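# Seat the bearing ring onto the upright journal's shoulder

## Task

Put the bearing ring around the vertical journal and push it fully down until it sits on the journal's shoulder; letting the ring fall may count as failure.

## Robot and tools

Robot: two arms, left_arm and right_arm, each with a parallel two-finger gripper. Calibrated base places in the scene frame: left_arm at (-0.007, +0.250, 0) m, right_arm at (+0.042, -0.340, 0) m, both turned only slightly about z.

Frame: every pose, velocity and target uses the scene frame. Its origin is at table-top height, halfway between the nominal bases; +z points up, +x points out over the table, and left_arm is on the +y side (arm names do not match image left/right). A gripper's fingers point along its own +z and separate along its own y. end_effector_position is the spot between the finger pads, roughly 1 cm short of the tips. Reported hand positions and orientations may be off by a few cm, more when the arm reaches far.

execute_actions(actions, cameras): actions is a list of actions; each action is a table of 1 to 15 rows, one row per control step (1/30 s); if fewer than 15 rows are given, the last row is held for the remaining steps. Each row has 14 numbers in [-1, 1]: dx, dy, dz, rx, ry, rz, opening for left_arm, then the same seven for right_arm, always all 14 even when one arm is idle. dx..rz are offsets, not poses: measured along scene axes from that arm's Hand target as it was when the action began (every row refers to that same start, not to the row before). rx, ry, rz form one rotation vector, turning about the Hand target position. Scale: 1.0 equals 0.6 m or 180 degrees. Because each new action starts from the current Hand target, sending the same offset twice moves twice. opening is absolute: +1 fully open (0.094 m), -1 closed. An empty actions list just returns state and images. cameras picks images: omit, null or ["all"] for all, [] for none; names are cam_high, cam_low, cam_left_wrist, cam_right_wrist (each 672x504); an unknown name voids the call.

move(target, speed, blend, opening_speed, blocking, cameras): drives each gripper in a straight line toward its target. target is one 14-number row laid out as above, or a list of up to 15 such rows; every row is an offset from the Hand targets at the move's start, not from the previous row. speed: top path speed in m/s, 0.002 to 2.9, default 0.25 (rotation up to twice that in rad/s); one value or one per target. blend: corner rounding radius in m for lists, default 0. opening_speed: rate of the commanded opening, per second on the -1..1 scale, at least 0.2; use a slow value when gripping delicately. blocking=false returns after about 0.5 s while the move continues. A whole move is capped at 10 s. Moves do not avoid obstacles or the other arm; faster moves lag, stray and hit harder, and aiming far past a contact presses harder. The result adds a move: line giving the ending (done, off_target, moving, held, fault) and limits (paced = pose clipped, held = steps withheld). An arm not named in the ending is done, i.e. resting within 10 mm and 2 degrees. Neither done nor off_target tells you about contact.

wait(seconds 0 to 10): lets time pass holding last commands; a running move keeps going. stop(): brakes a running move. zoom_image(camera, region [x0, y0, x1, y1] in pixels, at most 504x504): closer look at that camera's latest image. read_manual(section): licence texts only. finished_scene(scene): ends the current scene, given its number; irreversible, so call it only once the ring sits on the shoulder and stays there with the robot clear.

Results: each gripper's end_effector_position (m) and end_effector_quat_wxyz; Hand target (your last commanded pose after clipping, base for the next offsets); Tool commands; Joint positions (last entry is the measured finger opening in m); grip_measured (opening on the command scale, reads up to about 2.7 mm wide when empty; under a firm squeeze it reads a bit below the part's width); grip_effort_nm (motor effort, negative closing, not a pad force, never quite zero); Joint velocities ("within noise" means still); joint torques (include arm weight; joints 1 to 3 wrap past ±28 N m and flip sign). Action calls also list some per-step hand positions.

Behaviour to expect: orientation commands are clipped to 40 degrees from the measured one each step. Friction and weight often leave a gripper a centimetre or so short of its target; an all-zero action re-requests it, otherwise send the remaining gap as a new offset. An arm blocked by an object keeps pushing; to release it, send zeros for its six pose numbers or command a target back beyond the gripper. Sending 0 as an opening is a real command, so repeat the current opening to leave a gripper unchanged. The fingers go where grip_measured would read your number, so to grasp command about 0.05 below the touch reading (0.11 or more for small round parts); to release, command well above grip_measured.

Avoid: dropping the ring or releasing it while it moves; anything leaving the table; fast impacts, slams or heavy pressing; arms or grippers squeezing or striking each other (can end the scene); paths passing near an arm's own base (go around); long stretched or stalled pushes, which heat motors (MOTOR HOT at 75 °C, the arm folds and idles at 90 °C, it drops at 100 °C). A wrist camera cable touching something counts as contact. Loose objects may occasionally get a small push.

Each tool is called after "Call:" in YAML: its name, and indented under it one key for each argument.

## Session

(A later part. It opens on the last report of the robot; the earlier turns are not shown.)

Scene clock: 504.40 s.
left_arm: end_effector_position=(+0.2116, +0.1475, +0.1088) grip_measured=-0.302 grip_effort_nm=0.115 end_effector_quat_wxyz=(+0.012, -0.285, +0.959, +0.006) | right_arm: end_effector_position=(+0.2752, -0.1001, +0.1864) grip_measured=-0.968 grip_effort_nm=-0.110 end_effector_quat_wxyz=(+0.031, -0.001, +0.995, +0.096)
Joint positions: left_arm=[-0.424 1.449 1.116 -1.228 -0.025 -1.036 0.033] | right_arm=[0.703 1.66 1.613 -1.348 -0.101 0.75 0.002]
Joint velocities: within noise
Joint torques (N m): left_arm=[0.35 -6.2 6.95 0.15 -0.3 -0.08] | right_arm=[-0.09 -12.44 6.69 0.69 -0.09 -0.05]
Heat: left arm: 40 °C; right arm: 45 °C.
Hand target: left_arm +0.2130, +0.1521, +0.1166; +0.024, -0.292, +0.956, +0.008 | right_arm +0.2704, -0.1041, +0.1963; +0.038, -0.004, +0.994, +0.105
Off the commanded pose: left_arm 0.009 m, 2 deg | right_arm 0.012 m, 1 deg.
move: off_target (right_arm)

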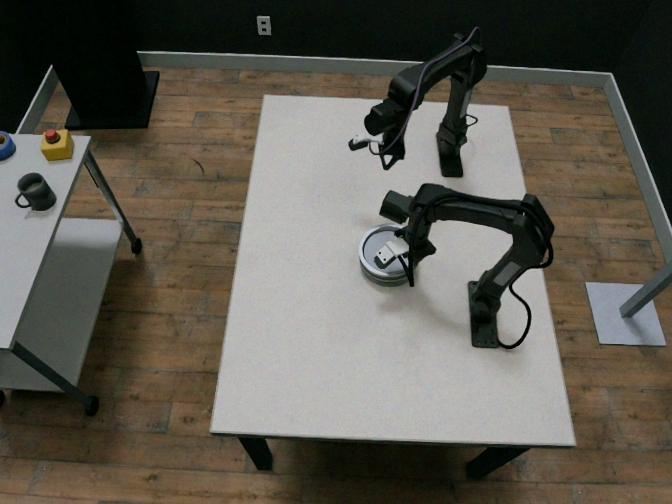

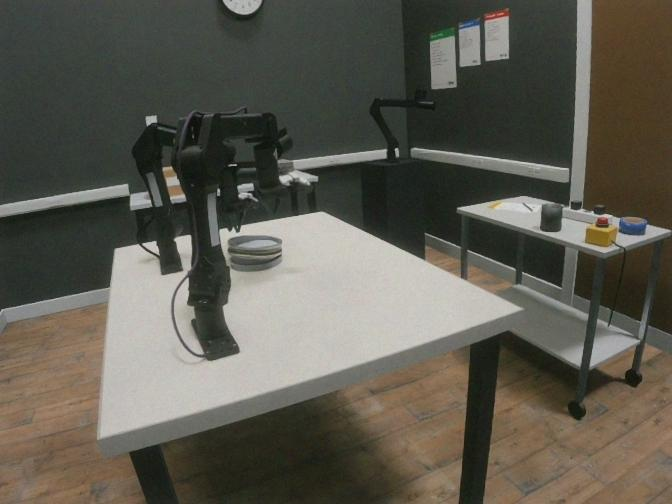

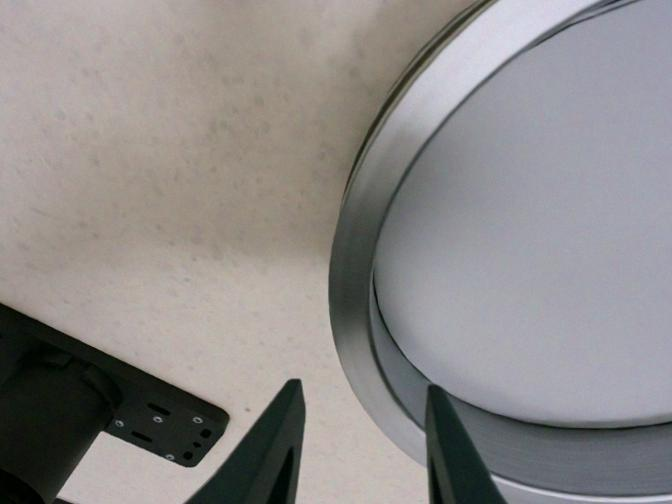

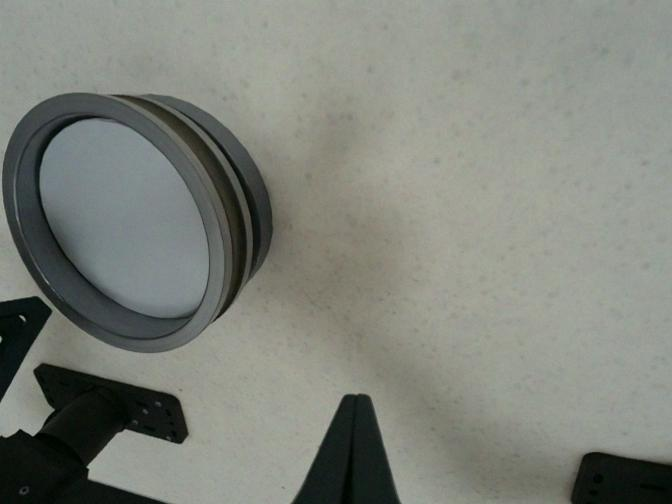

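Call:
move:
  target: [-0.002,-0.006,-0.068,0,0,0,-0.3,0,0,0,0,0,0,-0.97]
  speed: 0.06

Call:
zoom_image:
  camera: "cam_low"
  region: [210, 190, 310, 290]

Scene clock: 516.17 s.
left_arm: end_effector_position=(+0.2119, +0.1463, +0.0806) grip_measured=-0.302 grip_effort_nm=0.110 end_effector_quat_wxyz=(+0.019, -0.290, +0.957, -0.001) | right_arm: end_effector_position=(+0.2752, -0.1001, +0.1864) grip_measured=-0.968 grip_effort_nm=-0.105 end_effector_quat_wxyz=(+0.031, -0.001, +0.995, +0.096)
Joint positions: left_arm=[-0.428 1.449 1.002 -1.094 -0.025 -1.052 0.033] | right_arm=[0.703 1.66 1.613 -1.348 -0.101 0.75 0.002]
Joint velocities: within noise
Joint torques (N m): left_arm=[-0.46 -4.29 4.88 0.51 -0.24 -0.05] | right_arm=[-0.1 -12.45 6.71 0.69 -0.09 -0.05]
Heat: left arm: 40 °C; right arm: 45 °C.
Hand target: left_arm +0.2118, +0.1484, +0.0758; +0.024, -0.292, +0.956, +0.008 | right_arm +0.2704, -0.1041, +0.1963; +0.038, -0.004, +0.994, +0.105
Off the commanded pose: left_arm 0.005 m, 1 deg | right_arm 0.012 m, 1 deg.
move: off_target (right_arm)

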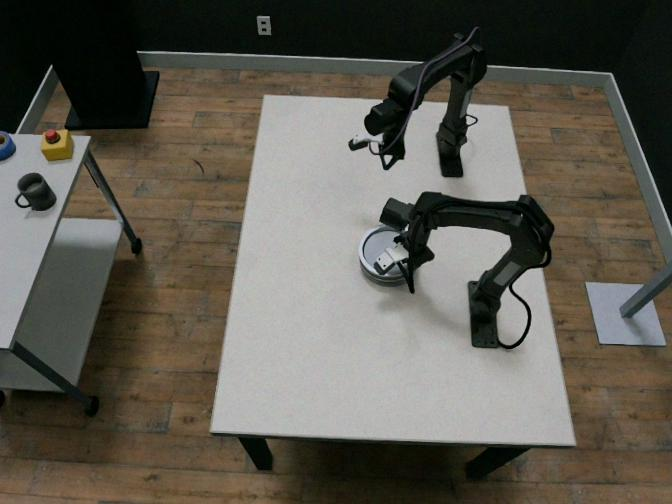

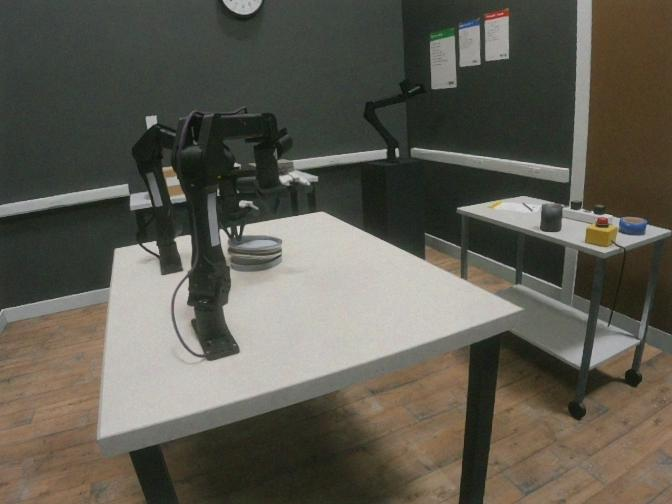

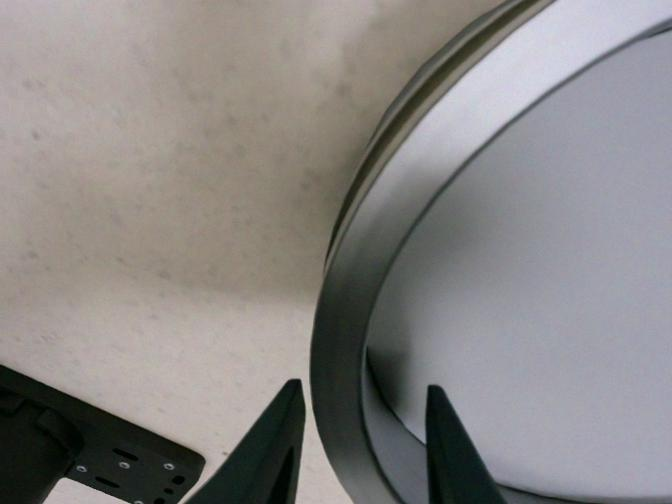

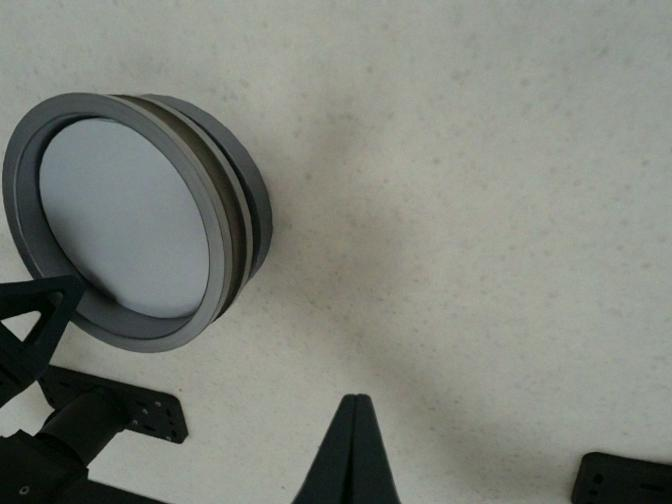

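Scaled by 5.040 from the camera's 672x504 image, which has a finer 960x720 frame.

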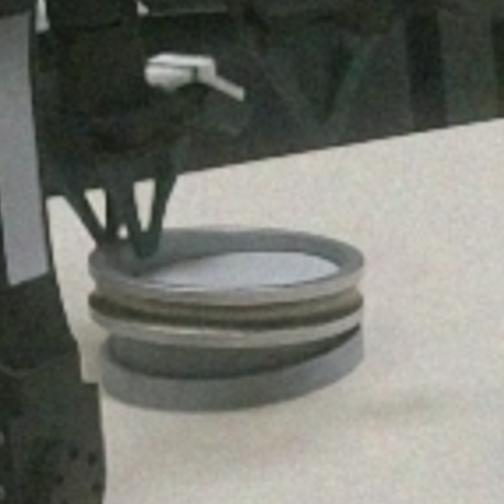

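Call:
move:
  target:
    - [0,0,-0.01,0,0,0,-0.3,0,0,0,0,0,0,-0.97]
    - [0,0,-0.01,0,0,0,-0.95,0,0,0,0,0,0,-0.97]
  speed: 0.05
  opening_speed: 0.3
  cameras: []

Call:
move:
  target: [0.01,-0.005,-0.04,0,0,0,-0.95,0,0,0,0,0,0,-0.97]
  speed: 0.03

Call:
zoom_image:
  camera: "cam_low"
  region: [210, 190, 310, 290]

Scene clock: 528.37 s.
left_arm: end_effector_position=(+0.2109, +0.1503, +0.0748) grip_measured=-0.736 grip_effort_nm=-1.013 end_effector_quat_wxyz=(+0.024, -0.313, +0.949, +0.007) | right_arm: end_effector_position=(+0.2752, -0.1001, +0.1864) grip_measured=-0.968 grip_effort_nm=-0.110 end_effector_quat_wxyz=(+0.031, -0.001, +0.995, +0.096)
Joint positions: left_arm=[-0.428 1.449 0.979 -1.076 -0.043 -1.1 0.012] | right_arm=[0.703 1.66 1.613 -1.348 -0.101 0.75 0.002]
Joint velocities: within noise
Joint torques (N m): left_arm=[-0.38 -3.52 5.04 0.6 -0.08 0.35] | right_arm=[-0.1 -12.45 6.71 0.68 -0.09 -0.04]
Heat: left arm: 40 °C; right arm: 46 °C.
Hand target: left_arm +0.2118, +0.1484, +0.0698; +0.024, -0.292, +0.956, +0.008 | right_arm +0.2704, -0.1041, +0.1963; +0.038, -0.004, +0.994, +0.105
Off the commanded pose: left_arm 0.005 m, 3 deg | right_arm 0.012 m, 1 deg.
move: off_target (left_arm, right_arm)
No camera images: "cameras" was empty.

Scene clock: 529.60 s.
left_arm: end_effector_position=(+0.2092, +0.1513, +0.0632) grip_measured=-0.740 grip_effort_nm=-1.009 end_effector_quat_wxyz=(+0.017, -0.309, +0.951, +0.014) | right_arm: end_effector_position=(+0.2752, -0.1001, +0.1864) grip_measured=-0.968 grip_effort_nm=-0.110 end_effector_quat_wxyz=(+0.031, -0.001, +0.995, +0.096)
Joint positions: left_arm=[-0.428 1.472 0.951 -1.045 -0.044 -1.091 0.012] | right_arm=[0.703 1.66 1.613 -1.348 -0.101 0.75 0.002]
Joint velocities: within noise
Joint torques (N m): left_arm=[-0.35 -2 3.55 1.3 -0.11 0.26] | right_arm=[-0.12 -12.45 6.71 0.69 -0.09 -0.05]
Heat: left arm: 40 °C; right arm: 46 °C.
Hand target: left_arm +0.2178, +0.1454, +0.0458; +0.024, -0.292, +0.956, +0.008 | right_arm +0.2704, -0.1041, +0.1963; +0.038, -0.004, +0.994, +0.105
Off the commanded pose: left_arm 0.020 m, 2 deg | right_arm 0.012 m, 1 deg.
move: off_target (left_arm, right_arm)

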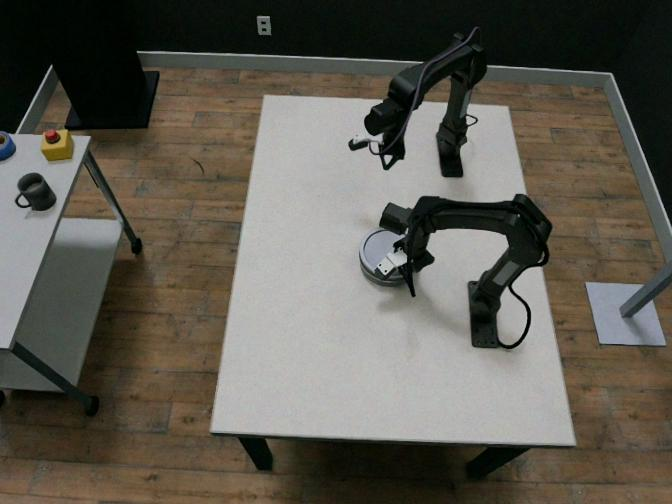

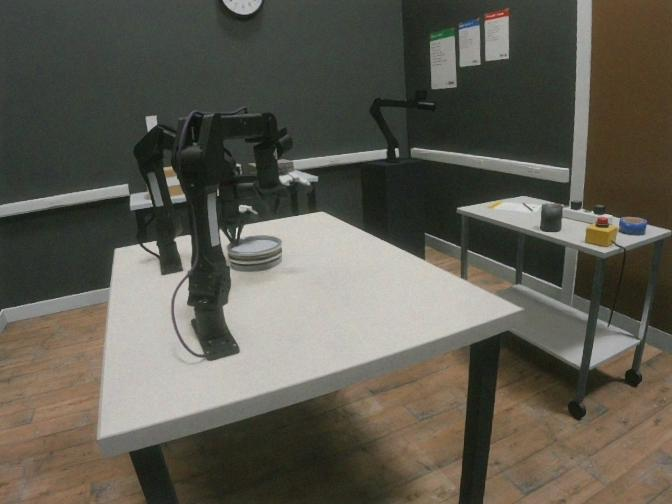

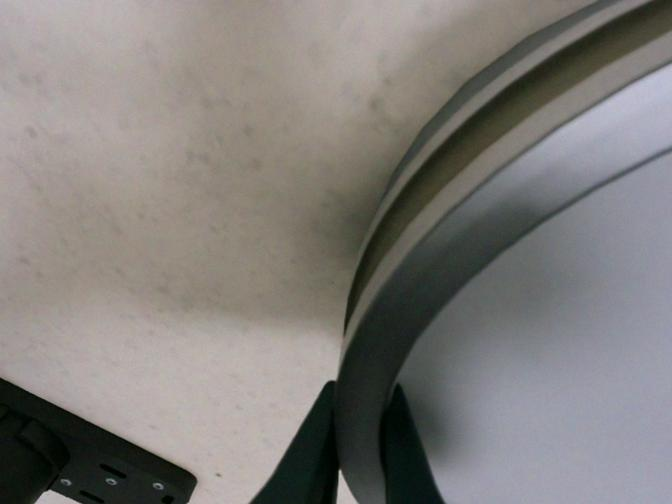

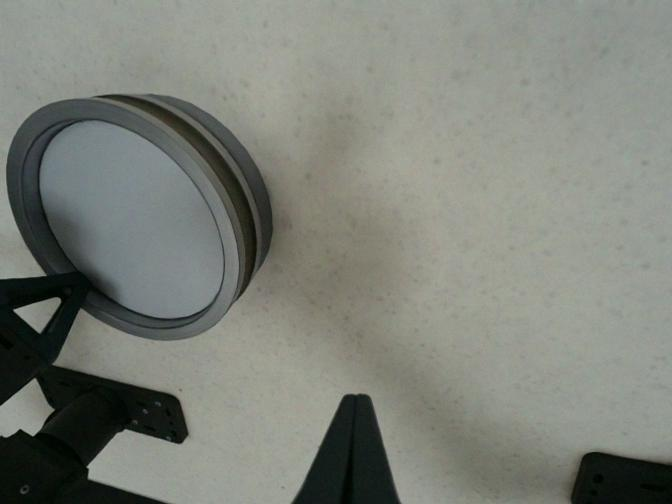

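Scaled by 5.040 from the camera's 672x504 image, which has a finer 960x720 frame.

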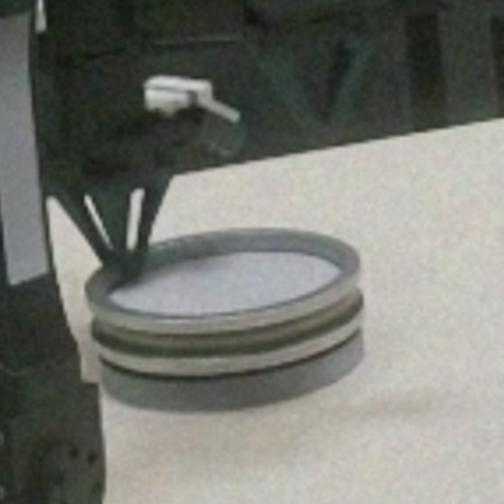

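Call:
move:
  target:
    - [-0.01,0.005,0.02,0,0,0,-0.95,0,0,0,0,0,0,-0.97]
    - [-0.01,0.005,0.02,0,0,0,-0.5,0,0,0,0,0,0,-0.97]
    - [-0.01,0.005,0.15,0,0,0,-0.5,0,0,0,0,0,0,-0.97]
    - [-0.01,0.3,0.15,0,0,0,-0.95,0,0,0,0,0,0,-0.97]
  speed: 0.15
  opening_speed: 0.5

Call:
zoom_image:
  camera: "cam_low"
  region: [210, 210, 300, 290]

Call:
zoom_image:
  camera: "cam_high"
  region: [330, 190, 450, 300]

Call:
zoom_image:
  camera: "cam_right_wrist"
  region: [0, 60, 320, 380]

Scene clock: 544.90 s.
left_arm: end_effector_position=(+0.2088, +0.3247, +0.1334) grip_measured=-0.948 grip_effort_nm=-0.066 end_effector_quat_wxyz=(+0.023, -0.293, +0.956, +0.011) | right_arm: end_effector_position=(+0.2752, -0.1001, +0.1864) grip_measured=-0.968 grip_effort_nm=-0.110 end_effector_quat_wxyz=(+0.031, -0.001, +0.995, +0.096)
Joint positions: left_arm=[0.349 1.361 1.14 -1.303 -0.021 -0.281 0.002] | right_arm=[0.703 1.66 1.613 -1.348 -0.101 0.75 0.002]
Joint velocities: within noise
Joint torques (N m): left_arm=[0.42 -3.28 7.49 0.35 0.01 0.07] | right_arm=[-0.12 -12.45 6.71 0.69 -0.09 -0.05]
Heat: left arm: 39 °C; right arm: 46 °C.
Hand target: left_arm +0.2118, +0.3255, +0.1358; +0.024, -0.292, +0.956, +0.008 | right_arm +0.2704, -0.1041, +0.1963; +0.038, -0.004, +0.994, +0.105
Off the commanded pose: left_arm 0.004 m, 0 deg | right_arm 0.012 m, 1 deg.
move: off_target (right_arm)

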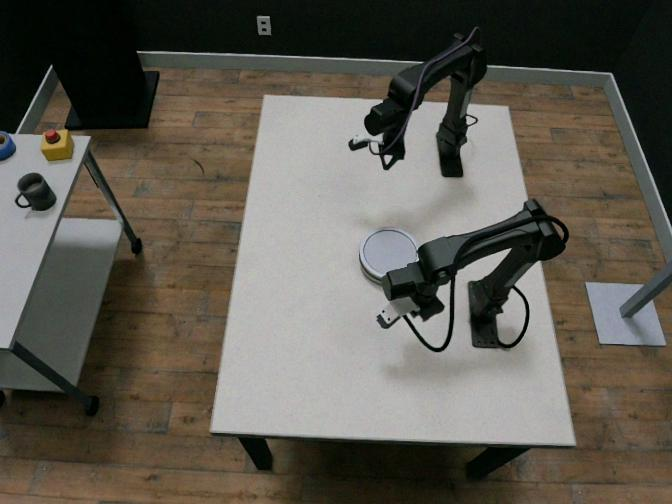

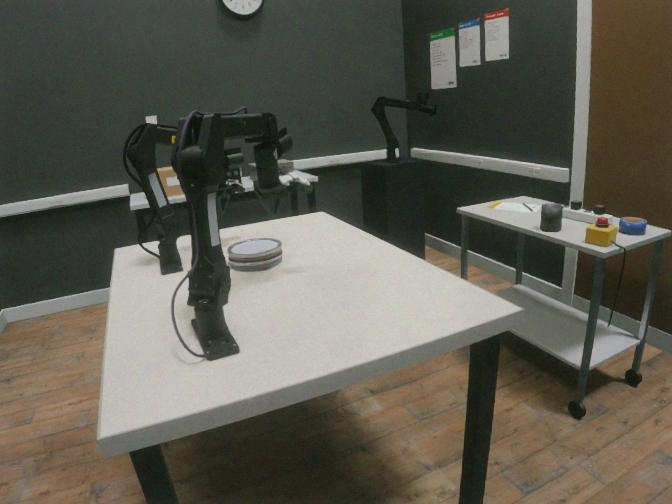

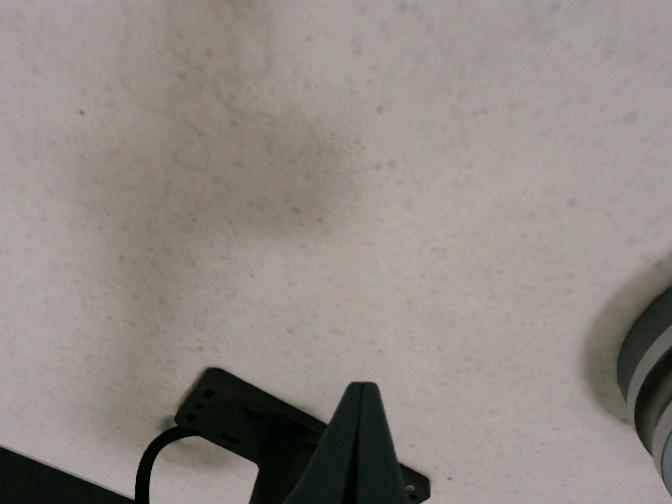

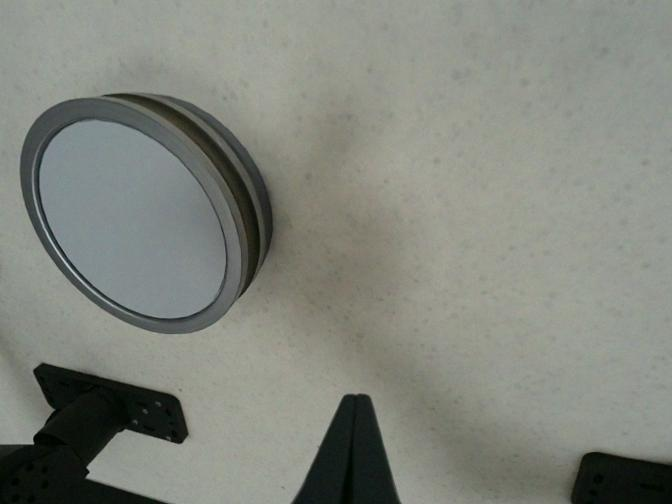

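Scaled by 5.600 from the camera's 672x504 image, which has a finer 960x720 frame.

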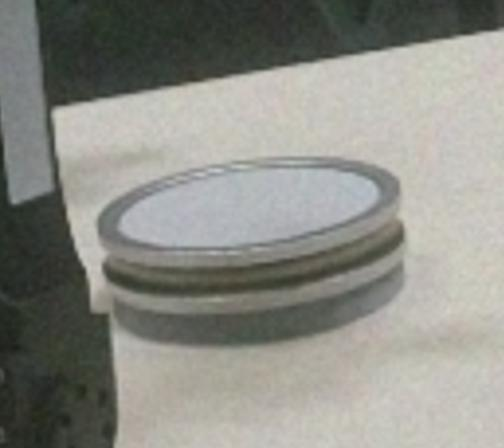

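Scaled by 4.200 from the camera's 672x504 image, which has a finer 960x720 frame.

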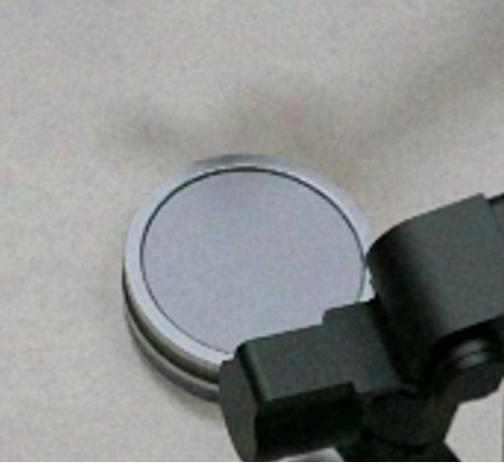

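Scaled by 1.575 from the camera's 672x504 image, which has a finer 960x720 frame.

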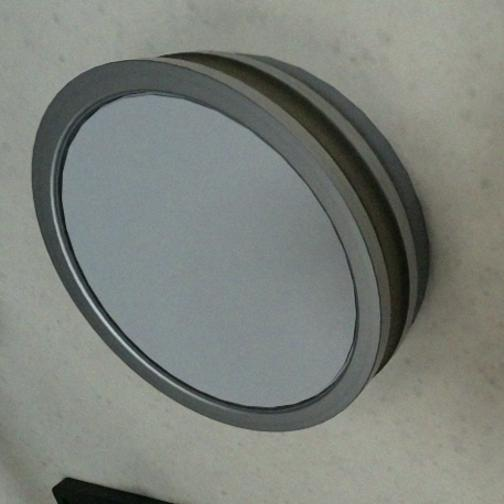

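Call:
finished_scene:
  scene: 1

The scene is finished: the task was done.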